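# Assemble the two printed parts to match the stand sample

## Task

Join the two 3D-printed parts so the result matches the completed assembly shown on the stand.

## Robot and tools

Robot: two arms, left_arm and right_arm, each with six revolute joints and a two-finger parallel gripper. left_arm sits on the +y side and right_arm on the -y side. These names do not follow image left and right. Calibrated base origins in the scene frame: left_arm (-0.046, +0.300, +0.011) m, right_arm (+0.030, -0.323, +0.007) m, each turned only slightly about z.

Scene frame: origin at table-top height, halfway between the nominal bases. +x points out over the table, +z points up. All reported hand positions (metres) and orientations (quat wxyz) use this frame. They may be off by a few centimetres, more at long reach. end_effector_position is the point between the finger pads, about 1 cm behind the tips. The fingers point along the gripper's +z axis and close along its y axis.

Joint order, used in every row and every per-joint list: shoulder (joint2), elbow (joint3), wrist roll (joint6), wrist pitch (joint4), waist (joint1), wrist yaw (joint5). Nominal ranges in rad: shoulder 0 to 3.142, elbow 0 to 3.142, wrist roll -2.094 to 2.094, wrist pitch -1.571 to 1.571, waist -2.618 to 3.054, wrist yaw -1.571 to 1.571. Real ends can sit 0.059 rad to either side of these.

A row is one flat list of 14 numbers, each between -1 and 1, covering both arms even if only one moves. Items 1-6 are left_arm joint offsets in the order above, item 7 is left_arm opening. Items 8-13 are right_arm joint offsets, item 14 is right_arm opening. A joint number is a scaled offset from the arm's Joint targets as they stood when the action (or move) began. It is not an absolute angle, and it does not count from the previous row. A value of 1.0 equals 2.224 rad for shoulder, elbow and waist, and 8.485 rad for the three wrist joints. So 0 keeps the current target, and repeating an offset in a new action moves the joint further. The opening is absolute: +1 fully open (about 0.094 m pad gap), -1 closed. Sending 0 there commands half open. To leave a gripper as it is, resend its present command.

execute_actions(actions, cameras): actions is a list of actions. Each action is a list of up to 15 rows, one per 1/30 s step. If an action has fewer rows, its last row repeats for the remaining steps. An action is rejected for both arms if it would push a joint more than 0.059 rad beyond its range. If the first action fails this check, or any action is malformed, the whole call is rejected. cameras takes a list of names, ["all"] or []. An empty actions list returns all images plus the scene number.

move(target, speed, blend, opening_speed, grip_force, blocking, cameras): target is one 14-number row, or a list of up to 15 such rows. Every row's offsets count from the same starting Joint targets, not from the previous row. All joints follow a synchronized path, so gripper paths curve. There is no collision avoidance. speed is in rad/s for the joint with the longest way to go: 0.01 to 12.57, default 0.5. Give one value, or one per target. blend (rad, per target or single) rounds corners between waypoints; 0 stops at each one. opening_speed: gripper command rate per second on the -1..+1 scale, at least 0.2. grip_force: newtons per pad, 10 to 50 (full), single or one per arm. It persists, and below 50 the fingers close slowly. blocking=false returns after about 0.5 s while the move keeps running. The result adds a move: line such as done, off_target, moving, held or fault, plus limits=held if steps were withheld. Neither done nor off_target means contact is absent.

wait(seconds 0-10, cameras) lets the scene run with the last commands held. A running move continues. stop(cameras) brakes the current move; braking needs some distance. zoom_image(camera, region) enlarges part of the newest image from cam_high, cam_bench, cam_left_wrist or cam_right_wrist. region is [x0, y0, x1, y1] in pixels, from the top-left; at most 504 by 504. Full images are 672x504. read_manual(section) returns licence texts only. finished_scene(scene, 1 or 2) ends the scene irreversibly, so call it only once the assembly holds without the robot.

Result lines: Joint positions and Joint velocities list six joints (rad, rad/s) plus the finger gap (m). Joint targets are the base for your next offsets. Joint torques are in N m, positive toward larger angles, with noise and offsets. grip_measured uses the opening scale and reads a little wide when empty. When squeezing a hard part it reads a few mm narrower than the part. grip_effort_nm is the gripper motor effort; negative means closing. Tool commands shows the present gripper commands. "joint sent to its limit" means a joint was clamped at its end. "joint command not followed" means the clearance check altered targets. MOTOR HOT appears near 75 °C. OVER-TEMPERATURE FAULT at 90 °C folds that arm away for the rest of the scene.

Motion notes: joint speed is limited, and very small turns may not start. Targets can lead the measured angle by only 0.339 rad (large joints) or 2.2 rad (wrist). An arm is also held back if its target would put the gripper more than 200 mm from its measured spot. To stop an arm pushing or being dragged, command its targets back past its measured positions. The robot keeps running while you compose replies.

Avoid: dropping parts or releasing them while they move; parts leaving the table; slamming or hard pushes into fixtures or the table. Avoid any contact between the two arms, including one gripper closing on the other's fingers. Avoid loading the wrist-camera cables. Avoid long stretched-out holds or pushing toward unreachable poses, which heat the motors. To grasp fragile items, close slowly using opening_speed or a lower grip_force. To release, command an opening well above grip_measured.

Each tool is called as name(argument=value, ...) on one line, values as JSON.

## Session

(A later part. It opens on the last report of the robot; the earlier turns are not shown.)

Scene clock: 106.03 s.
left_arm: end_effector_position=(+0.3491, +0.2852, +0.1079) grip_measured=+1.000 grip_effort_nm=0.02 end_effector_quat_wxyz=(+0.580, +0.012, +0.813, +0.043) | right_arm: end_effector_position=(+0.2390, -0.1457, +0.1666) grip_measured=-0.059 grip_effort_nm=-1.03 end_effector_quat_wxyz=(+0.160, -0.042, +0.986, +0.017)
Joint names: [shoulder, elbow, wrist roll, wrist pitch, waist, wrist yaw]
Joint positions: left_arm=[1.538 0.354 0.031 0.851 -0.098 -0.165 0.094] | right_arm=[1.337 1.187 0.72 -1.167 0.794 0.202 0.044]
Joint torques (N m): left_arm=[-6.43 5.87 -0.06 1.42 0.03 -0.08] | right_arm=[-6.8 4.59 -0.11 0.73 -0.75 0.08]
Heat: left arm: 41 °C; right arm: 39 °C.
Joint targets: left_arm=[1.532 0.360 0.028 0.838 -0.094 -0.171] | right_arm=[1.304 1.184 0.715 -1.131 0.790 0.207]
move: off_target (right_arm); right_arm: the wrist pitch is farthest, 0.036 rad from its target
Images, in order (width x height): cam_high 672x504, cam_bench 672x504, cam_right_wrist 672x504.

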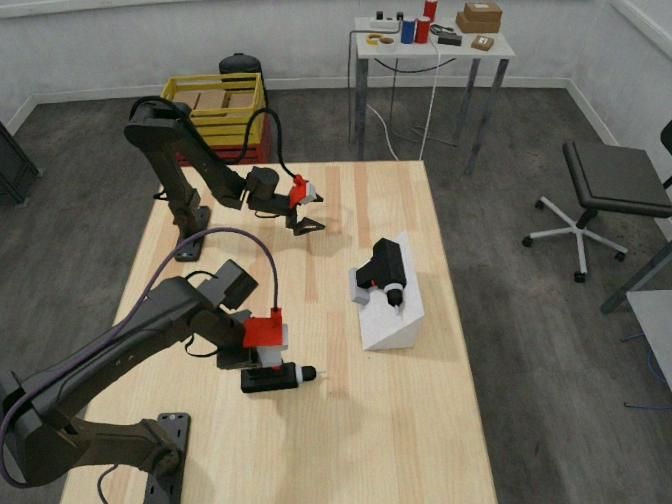

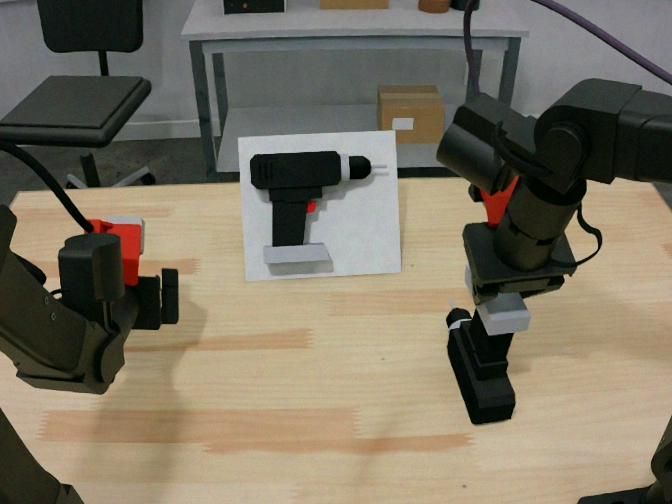

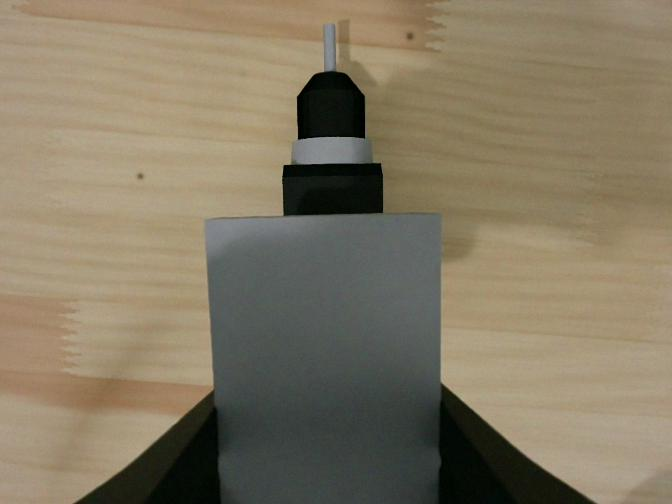

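move(target=[0,0,0,0,0,0,1,-0.002,-0.0225,0,0.0065,-0.004,0,-0.3], speed=0.1, cameras=["cam_right_wrist","cam_bench","cam_high"])

zoom_image(camera="cam_bench", region=[420, 260, 560, 430])

zoom_image(camera="cam_high", region=[220, 320, 340, 410])

Scene clock: 111.93 s.
left_arm: end_effector_position=(+0.3491, +0.2852, +0.1079) grip_measured=+1.000 grip_effort_nm=0.02 end_effector_quat_wxyz=(+0.580, +0.012, +0.813, +0.043) | right_arm: end_effector_position=(+0.2380, -0.1468, +0.1545) grip_measured=-0.059 grip_effort_nm=-1.03 end_effector_quat_wxyz=(+0.158, -0.042, +0.986, +0.015)
Joint names: [shoulder, elbow, wrist roll, wrist pitch, waist, wrist yaw]
Joint positions: left_arm=[1.538 0.354 0.031 0.851 -0.098 -0.165 0.094] | right_arm=[1.334 1.138 0.72 -1.127 0.794 0.202 0.044]
Joint torques (N m): left_arm=[-6.48 5.85 -0.07 1.43 0.05 -0.09] | right_arm=[-7.15 4.56 -0.12 0.9 -0.8 0.04]
Heat: left arm: 41 °C; right arm: 39 °C.
Joint targets: left_arm=[1.532 0.360 0.028 0.838 -0.094 -0.171] | right_arm=[1.300 1.134 0.715 -1.076 0.781 0.207]
move: off_target (right_arm); right_arm: the wrist pitch is farthest, 0.051 rad from its target
Images, in order (width x height): cam_high 672x504, cam_bench 672x504, cam_right_wrist 672x504.

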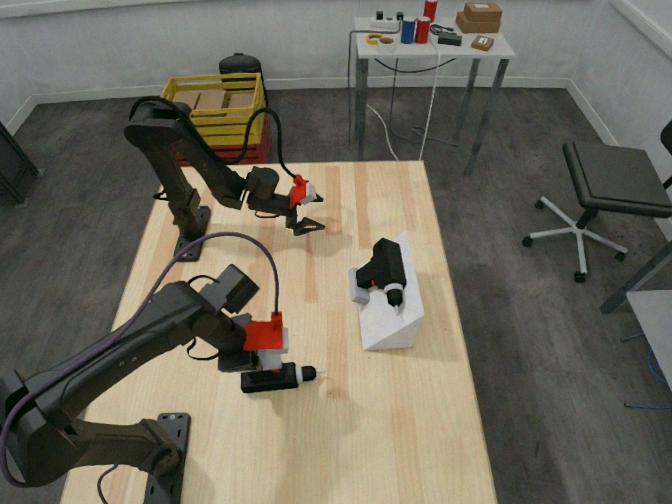

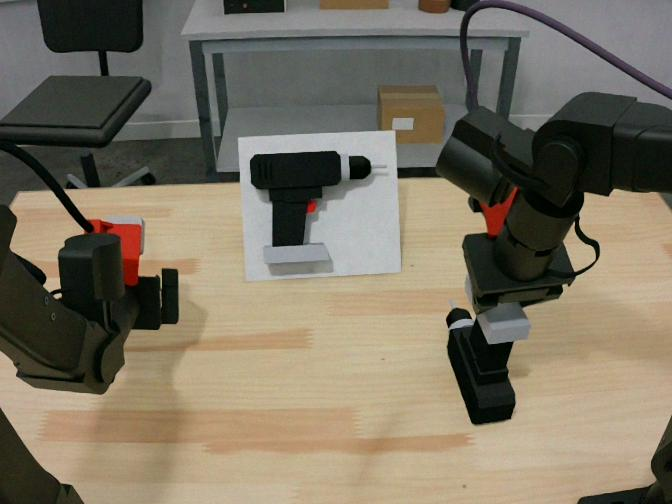

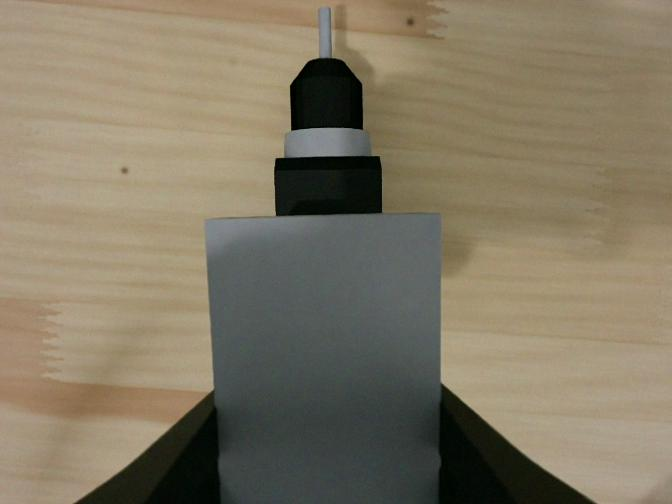

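Scaled by 2.965 from the camera's 672x504 image, which has a finer 960x720 frame.

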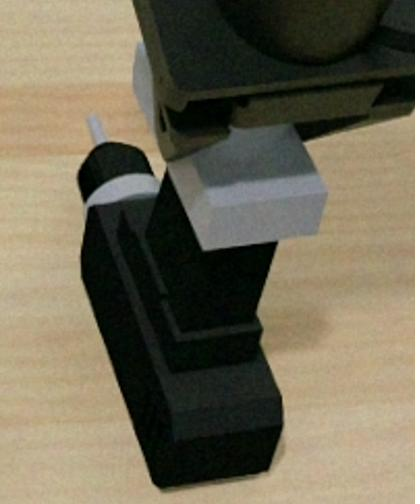

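Scaled by 4.200 from the camera's 672x504 image, which has a finer 960x720 frame.

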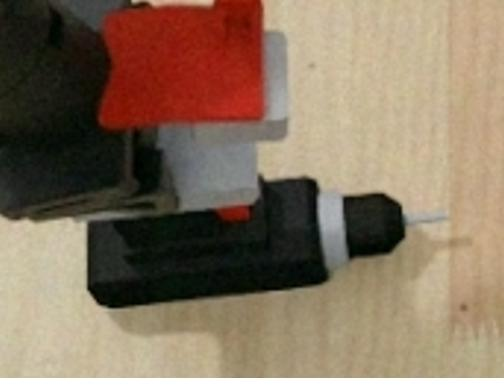

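move(target=[0,0,0,0,0,0,1,0,0,0,0.0032,0,0,-0.3], speed=0.2, cameras=["cam_right_wrist","cam_bench"])

zoom_image(camera="cam_bench", region=[440, 310, 540, 430])

Scene clock: 115.80 s.
left_arm: end_effector_position=(+0.3491, +0.2852, +0.1079) grip_measured=+1.000 grip_effort_nm=0.02 end_effector_quat_wxyz=(+0.580, +0.012, +0.813, +0.043) | right_arm: end_effector_position=(+0.2412, -0.1433, +0.1557) grip_measured=-0.059 grip_effort_nm=-1.03 end_effector_quat_wxyz=(+0.165, -0.041, +0.985, +0.022)
Joint names: [shoulder, elbow, wrist roll, wrist pitch, waist, wrist yaw]
Joint positions: left_arm=[1.538 0.354 0.031 0.851 -0.098 -0.165 0.094] | right_arm=[1.334 1.138 0.72 -1.107 0.794 0.202 0.044]
Joint torques (N m): left_arm=[-6.41 5.9 -0.03 1.42 0.02 -0.04] | right_arm=[-7.34 5.03 -0.12 1.04 -0.9 0.1]
Heat: left arm: 41 °C; right arm: 39 °C.
Joint targets: left_arm=[1.532 0.360 0.028 0.838 -0.094 -0.171] | right_arm=[1.300 1.134 0.715 -1.049 0.781 0.207]
move: off_target (right_arm); right_arm: the wrist pitch is farthest, 0.058 rad from its target
Images, in order (width x height): cam_bench 672x504, cam_right_wrist 672x504.

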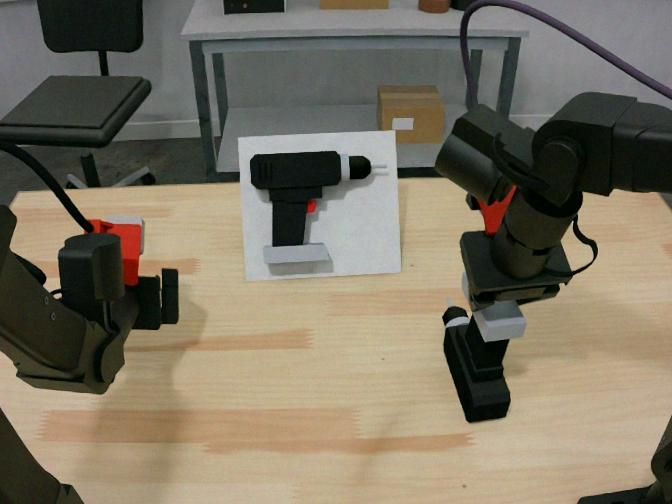

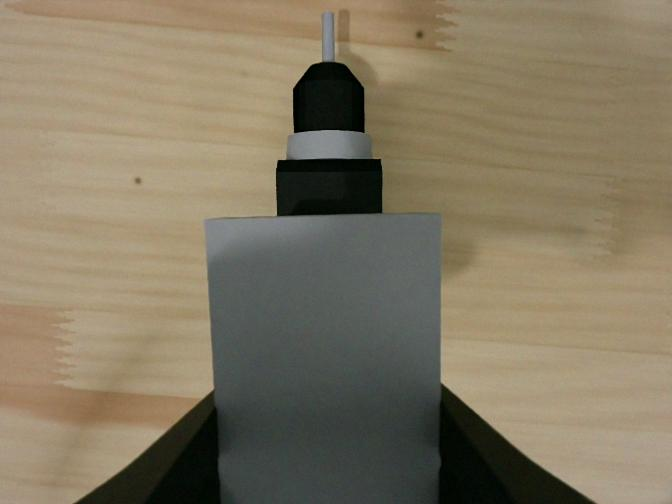

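Scaled by 4.200 from the camera's 672x504 image, which has a finer 960x720 frame.

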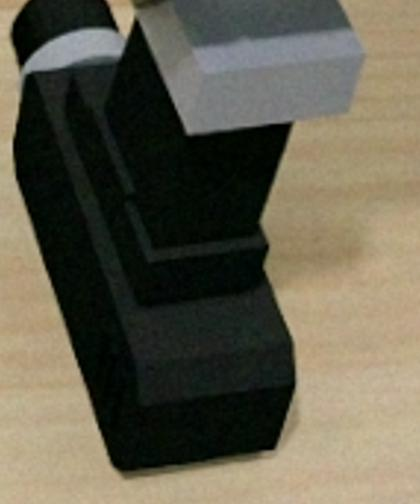

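move(target=[0,0,0,0,0,0,1,-0.0018,-0.0115,0,0.0025,0,0,-0.3], speed=0.1, cameras=["cam_right_wrist","cam_bench"])

zoom_image(camera="cam_bench", region=[440, 310, 540, 430])

Scene clock: 117.80 s.
left_arm: end_effector_position=(+0.3491, +0.2852, +0.1079) grip_measured=+1.000 grip_effort_nm=0.02 end_effector_quat_wxyz=(+0.580, +0.012, +0.813, +0.043) | right_arm: end_effector_position=(+0.2402, -0.1444, +0.1519) grip_measured=-0.059 grip_effort_nm=-1.03 end_effector_quat_wxyz=(+0.166, -0.041, +0.985, +0.023)
Joint names: [shoulder, elbow, wrist roll, wrist pitch, waist, wrist yaw]
Joint positions: left_arm=[1.538 0.354 0.031 0.851 -0.098 -0.165 0.094] | right_arm=[1.323 1.114 0.72 -1.089 0.794 0.202 0.044]
Joint torques (N m): left_arm=[-6.39 5.87 -0.08 1.4 -0.12 -0.08] | right_arm=[-6.48 4.51 -0.16 1.07 -0.69 0.05]
Heat: left arm: 42 °C; right arm: 39 °C.
Joint targets: left_arm=[1.532 0.360 0.028 0.838 -0.094 -0.171] | right_arm=[1.296 1.108 0.715 -1.028 0.781 0.207]
move: off_target (right_arm); right_arm: the wrist pitch is farthest, 0.061 rad from its target
Images, in order (width x height): cam_bench 672x504, cam_right_wrist 672x504.

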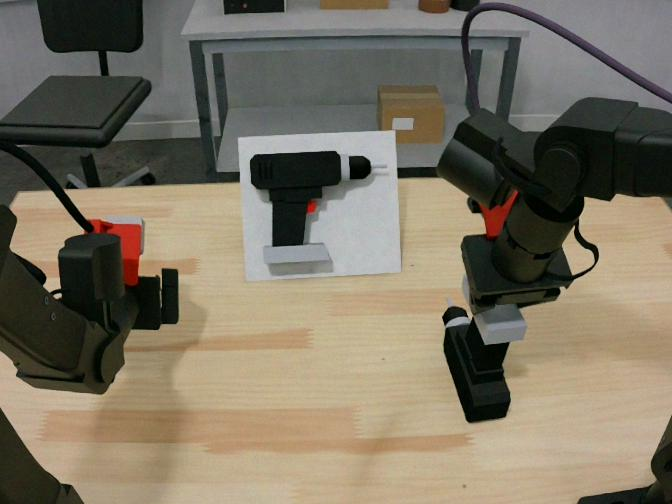

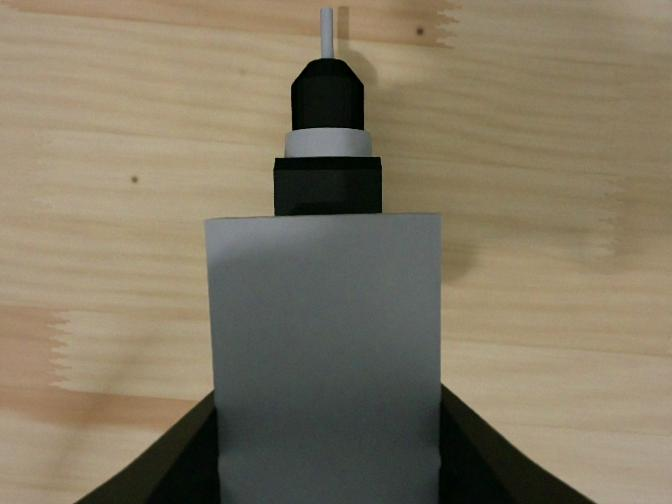

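Scaled by 4.200 from the camera's 672x504 image, which has a finer 960x720 frame.

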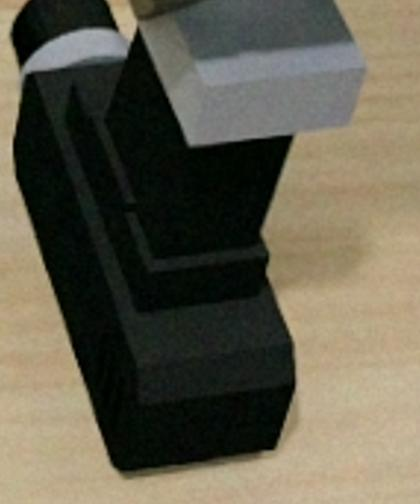

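move(target=[0,0,0,0,0,0,1,-0.0022,-0.0151,0,0.0034,0,0,-0.3], speed=0.1, cameras=["cam_bench"])

zoom_image(camera="cam_bench", region=[440, 310, 540, 430])

Scene clock: 119.50 s.
left_arm: end_effector_position=(+0.3491, +0.2852, +0.1079) grip_measured=+1.000 grip_effort_nm=0.02 end_effector_quat_wxyz=(+0.580, +0.012, +0.813, +0.043) | right_arm: end_effector_position=(+0.2394, -0.1452, +0.1513) grip_measured=-0.059 grip_effort_nm=-1.04 end_effector_quat_wxyz=(+0.172, -0.041, +0.984, +0.029)
Joint names: [shoulder, elbow, wrist roll, wrist pitch, waist, wrist yaw]
Joint positions: left_arm=[1.538 0.354 0.031 0.851 -0.098 -0.165 0.094] | right_arm=[1.304 1.092 0.719 -1.07 0.794 0.202 0.044]
Joint torques (N m): left_arm=[-6.41 6 -0.05 1.4 -0.06 -0.08] | right_arm=[-4.72 3.64 -0.11 1.24 -0.66 0.11]
Heat: left arm: 42 °C; right arm: 40 °C.
Joint targets: left_arm=[1.532 0.360 0.028 0.838 -0.094 -0.171] | right_arm=[1.291 1.075 0.715 -0.999 0.781 0.207]
move: off_target (right_arm); right_arm: the wrist pitch is farthest, 0.071 rad from its target
Images, in order (width x height): cam_bench 672x504.

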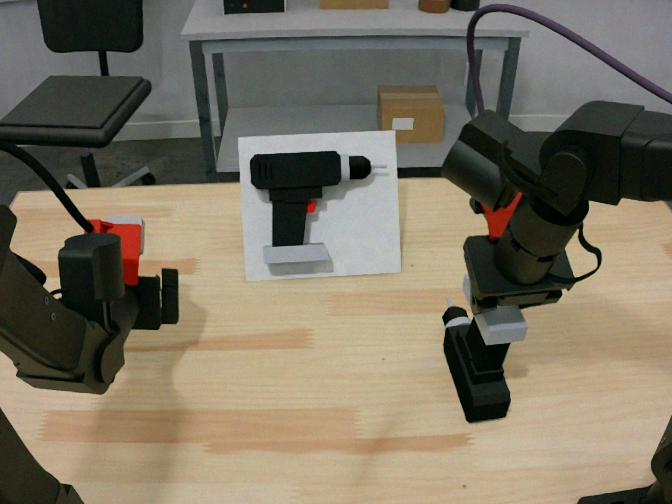

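Scaled by 4.200 from the camera's 672x504 image, which has a finer 960x720 frame.

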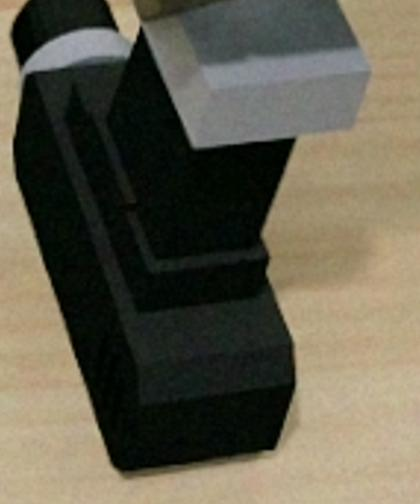

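move(target=[0,0,0,0,0,0,1,-0.0022,-0.0151,0,0.001,0,0,-0.3], speed=0.1, cameras=["cam_bench","cam_high","cam_right_wrist"])

zoom_image(camera="cam_bench", region=[440, 310, 540, 430])

zoom_image(camera="cam_high", region=[220, 320, 340, 410])

Scene clock: 121.93 s.
left_arm: end_effector_position=(+0.3491, +0.2852, +0.1079) grip_measured=+1.000 grip_effort_nm=0.02 end_effector_quat_wxyz=(+0.580, +0.012, +0.813, +0.043) | right_arm: end_effector_position=(+0.2391, -0.1464, +0.1512) grip_measured=-0.059 grip_effort_nm=-1.03 end_effector_quat_wxyz=(+0.179, -0.040, +0.982, +0.034)
Joint names: [shoulder, elbow, wrist roll, wrist pitch, waist, wrist yaw]
Joint positions: left_arm=[1.538 0.354 0.031 0.851 -0.098 -0.165 0.094] | right_arm=[1.284 1.072 0.719 -1.053 0.794 0.205 0.044]
Joint torques (N m): left_arm=[-6.48 5.85 -0.07 1.41 -0.1 -0.08] | right_arm=[-3.25 2.66 -0.12 1.21 -0.88 0.07]
Heat: left arm: 42 °C; right arm: 40 °C.
Joint targets: left_arm=[1.532 0.360 0.028 0.838 -0.094 -0.171] | right_arm=[1.286 1.041 0.715 -0.990 0.781 0.207]
move: off_target (right_arm); right_arm: the wrist pitch is farthest, 0.063 rad from its target
Images, in order (width x height): cam_high 672x504, cam_bench 672x504, cam_right_wrist 672x504.

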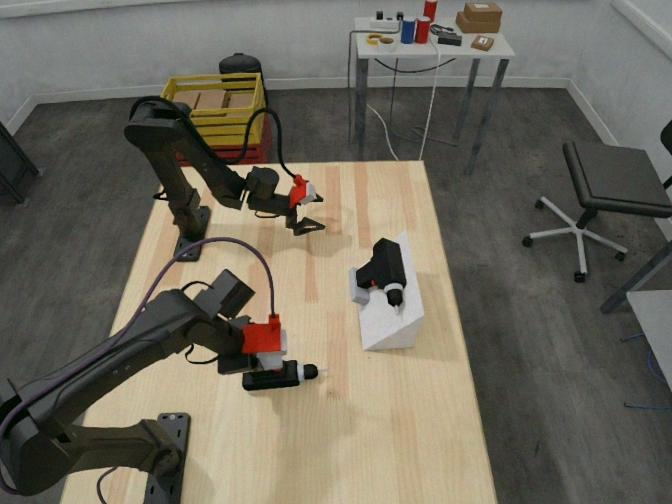

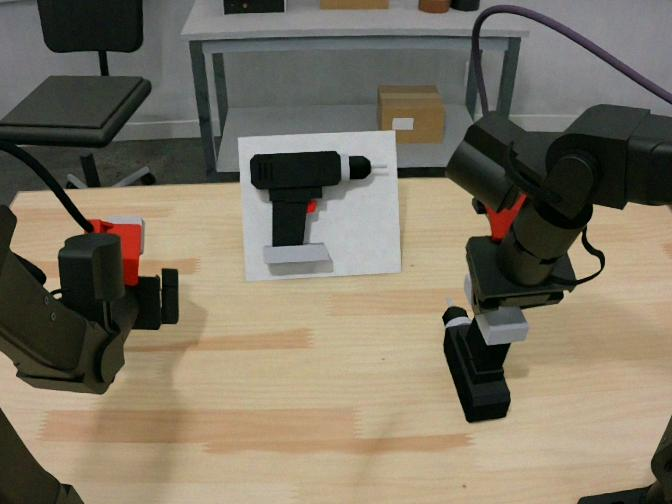

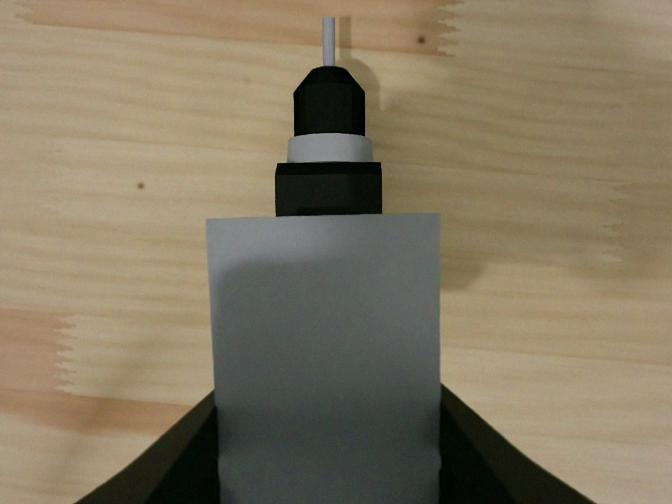

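Scaled by 4.200 from the camera's 672x504 image, which has a finer 960x720 frame.

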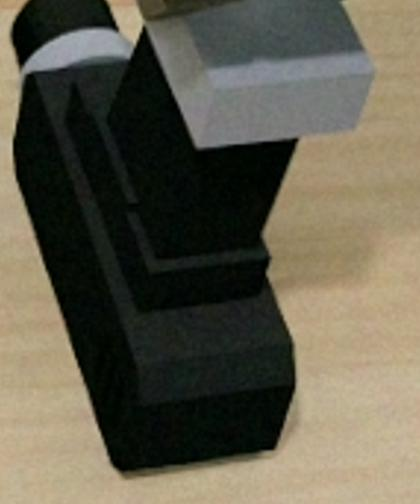

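Scaled by 4.200 from the camera's 672x504 image, which has a finer 960x720 frame.

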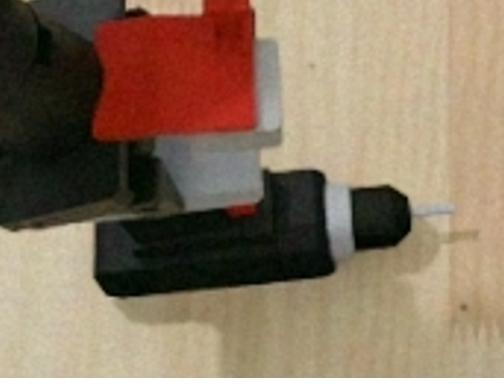

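move(target=[0,0,0,0,0,0,1,0.0033,0.0196,0,-0.0034,0.003,0,-0.3], speed=0.1)

move(target=[0,0,0,0,0,0,1,0,0,0,0,0,0,0.7], opening_speed=0.5, cameras=["all"])

zoom_image(camera="cam_bench", region=[440, 310, 540, 430])

Scene clock: 124.27 s.
left_arm: end_effector_position=(+0.3491, +0.2852, +0.1079) grip_measured=+1.000 grip_effort_nm=0.02 end_effector_quat_wxyz=(+0.580, +0.012, +0.813, +0.043) | right_arm: end_effector_position=(+0.2391, -0.1464, +0.1512) grip_measured=-0.059 grip_effort_nm=-1.03 end_effector_quat_wxyz=(+0.179, -0.041, +0.982, +0.034)
Joint names: [shoulder, elbow, wrist roll, wrist pitch, waist, wrist yaw]
Joint positions: left_arm=[1.538 0.354 0.031 0.851 -0.098 -0.165 0.094] | right_arm=[1.284 1.072 0.717 -1.053 0.794 0.205 0.044]
Joint torques (N m): left_arm=[-6.41 5.81 -0.05 1.38 -0.06 -0.08] | right_arm=[-2.66 6.08 -0.08 0.88 -0.27 0.02]
Heat: left arm: 42 °C; right arm: 40 °C.
Joint targets: left_arm=[1.532 0.360 0.028 0.838 -0.094 -0.171] | right_arm=[1.293 1.085 0.715 -1.019 0.788 0.207]
move: done

Scene clock: 126.47 s.
left_arm: end_effector_position=(+0.3491, +0.2852, +0.1079) grip_measured=+1.000 grip_effort_nm=0.02 end_effector_quat_wxyz=(+0.580, +0.012, +0.813, +0.043) | right_arm: end_effector_position=(+0.2400, -0.1450, +0.1500) grip_measured=+0.699 grip_effort_nm=0.08 end_effector_quat_wxyz=(+0.179, -0.041, +0.982, +0.034)
Joint names: [shoulder, elbow, wrist roll, wrist pitch, waist, wrist yaw]
Joint positions: left_arm=[1.538 0.354 0.031 0.851 -0.098 -0.165 0.094] | right_arm=[1.29 1.072 0.717 -1.047 0.794 0.204 0.08]
Joint torques (N m): left_arm=[-6.46 5.86 -0.05 1.4 -0.08 -0.03] | right_arm=[-3.17 6.01 -0.08 0.76 0.01 0.1]
Heat: left arm: 42 °C; right arm: 40 °C.
Joint targets: left_arm=[1.532 0.360 0.028 0.838 -0.094 -0.171] | right_arm=[1.293 1.085 0.715 -1.019 0.788 0.207]
move: done

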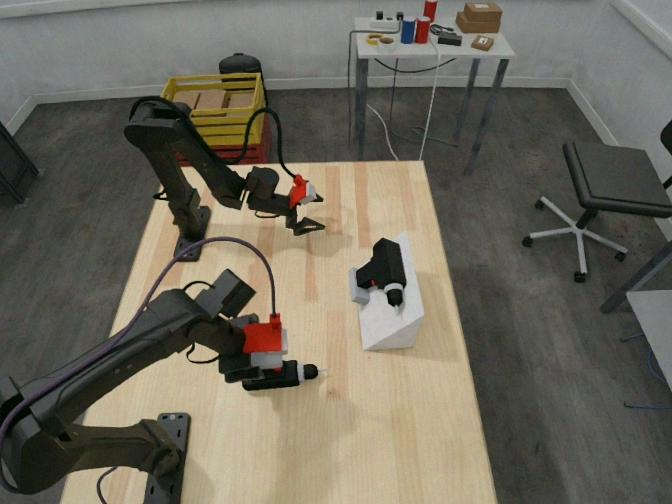

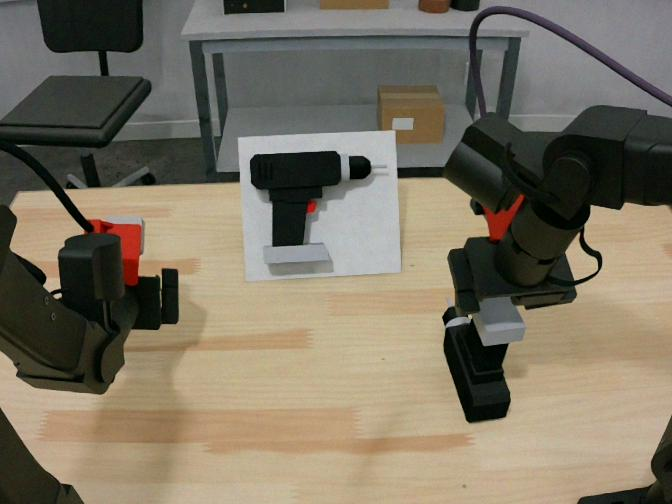

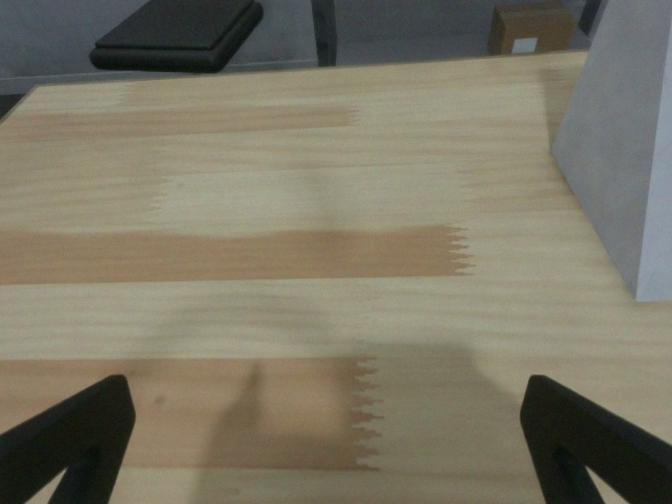

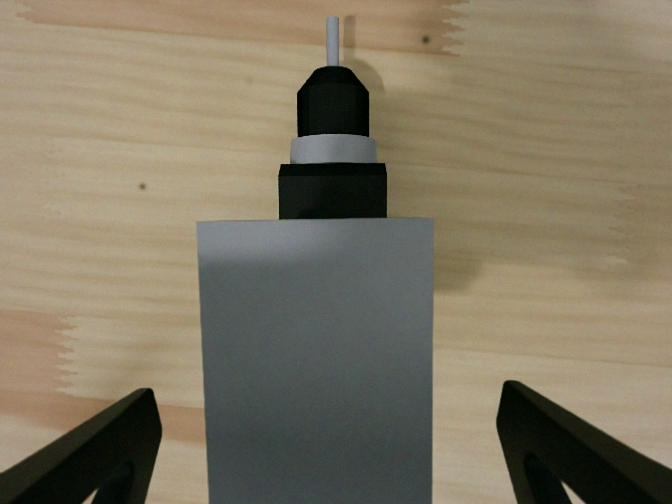

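Scaled by 4.200 from the camera's 672x504 image, which has a finer 960x720 frame.

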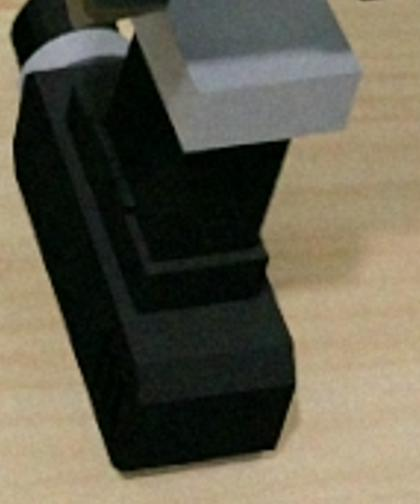

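move(target=[0,0,0,0,0,0,1,0.02,0.145,0,-0.032,0,0,0.7], speed=0.3, cameras=["all"])

zoom_image(camera="cam_bench", region=[440, 290, 540, 430])

zoom_image(camera="cam_high", region=[220, 310, 340, 410])

Scene clock: 129.57 s.
left_arm: end_effector_position=(+0.3491, +0.2852, +0.1079) grip_measured=+1.000 grip_effort_nm=0.02 end_effector_quat_wxyz=(+0.580, +0.012, +0.813, +0.043) | right_arm: end_effector_position=(+0.2467, -0.1377, +0.2221) grip_measured=+0.699 grip_effort_nm=0.08 end_effector_quat_wxyz=(+0.193, -0.038, +0.979, +0.049)
Joint names: [shoulder, elbow, wrist roll, wrist pitch, waist, wrist yaw]
Joint positions: left_arm=[1.538 0.354 0.031 0.851 -0.098 -0.165 0.094] | right_arm=[1.331 1.379 0.717 -1.271 0.794 0.204 0.08]
Joint torques (N m): left_arm=[-6.52 5.86 -0.05 1.43 -0.06 -0.07] | right_arm=[-3.3 7.24 -0.05 0.37 -0.06 0.14]
Heat: left arm: 42 °C; right arm: 40 °C.
Joint targets: left_arm=[1.532 0.360 0.028 0.838 -0.094 -0.171] | right_arm=[1.338 1.407 0.715 -1.291 0.788 0.207]
move: done

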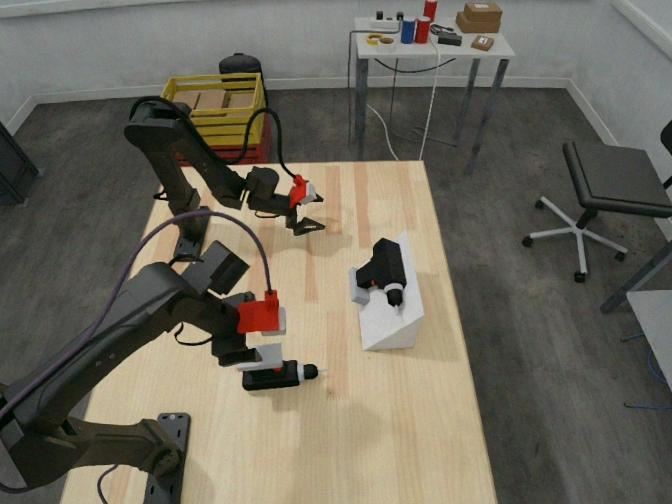

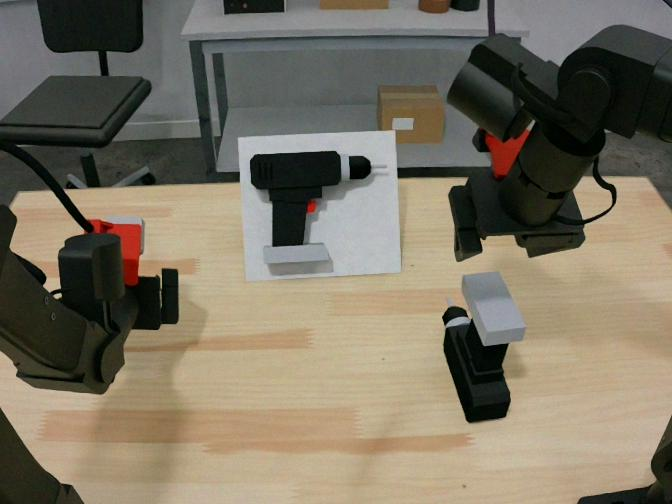

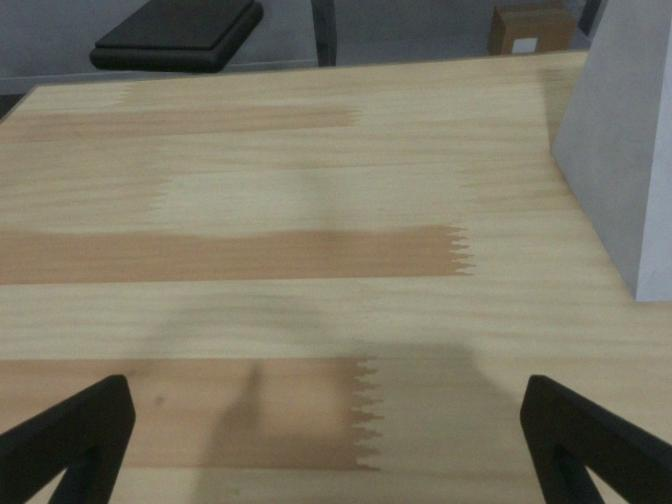

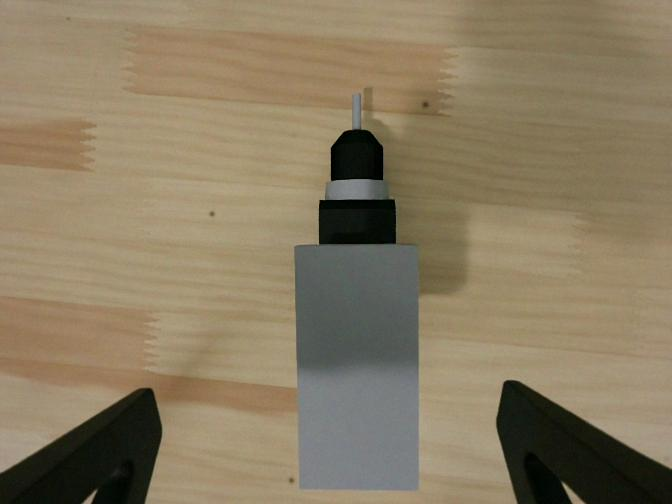

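Scaled by 3.600 from the camera's 672x504 image, which has a finer 960x720 frame.

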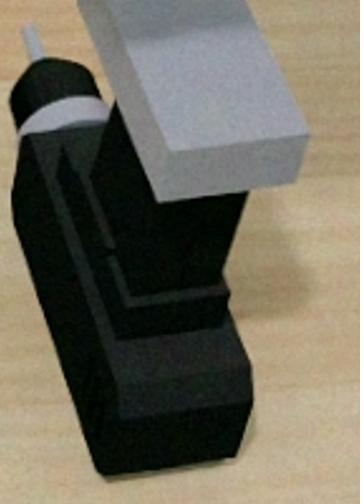

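Scaled by 4.200 from the camera's 672x504 image, which has a finer 960x720 frame.

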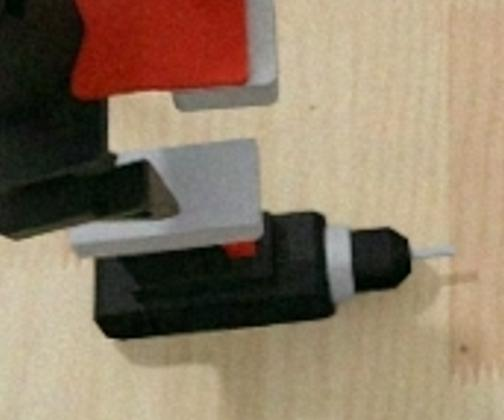

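finished_scene(scene=1)

The scene is finished: the task was done.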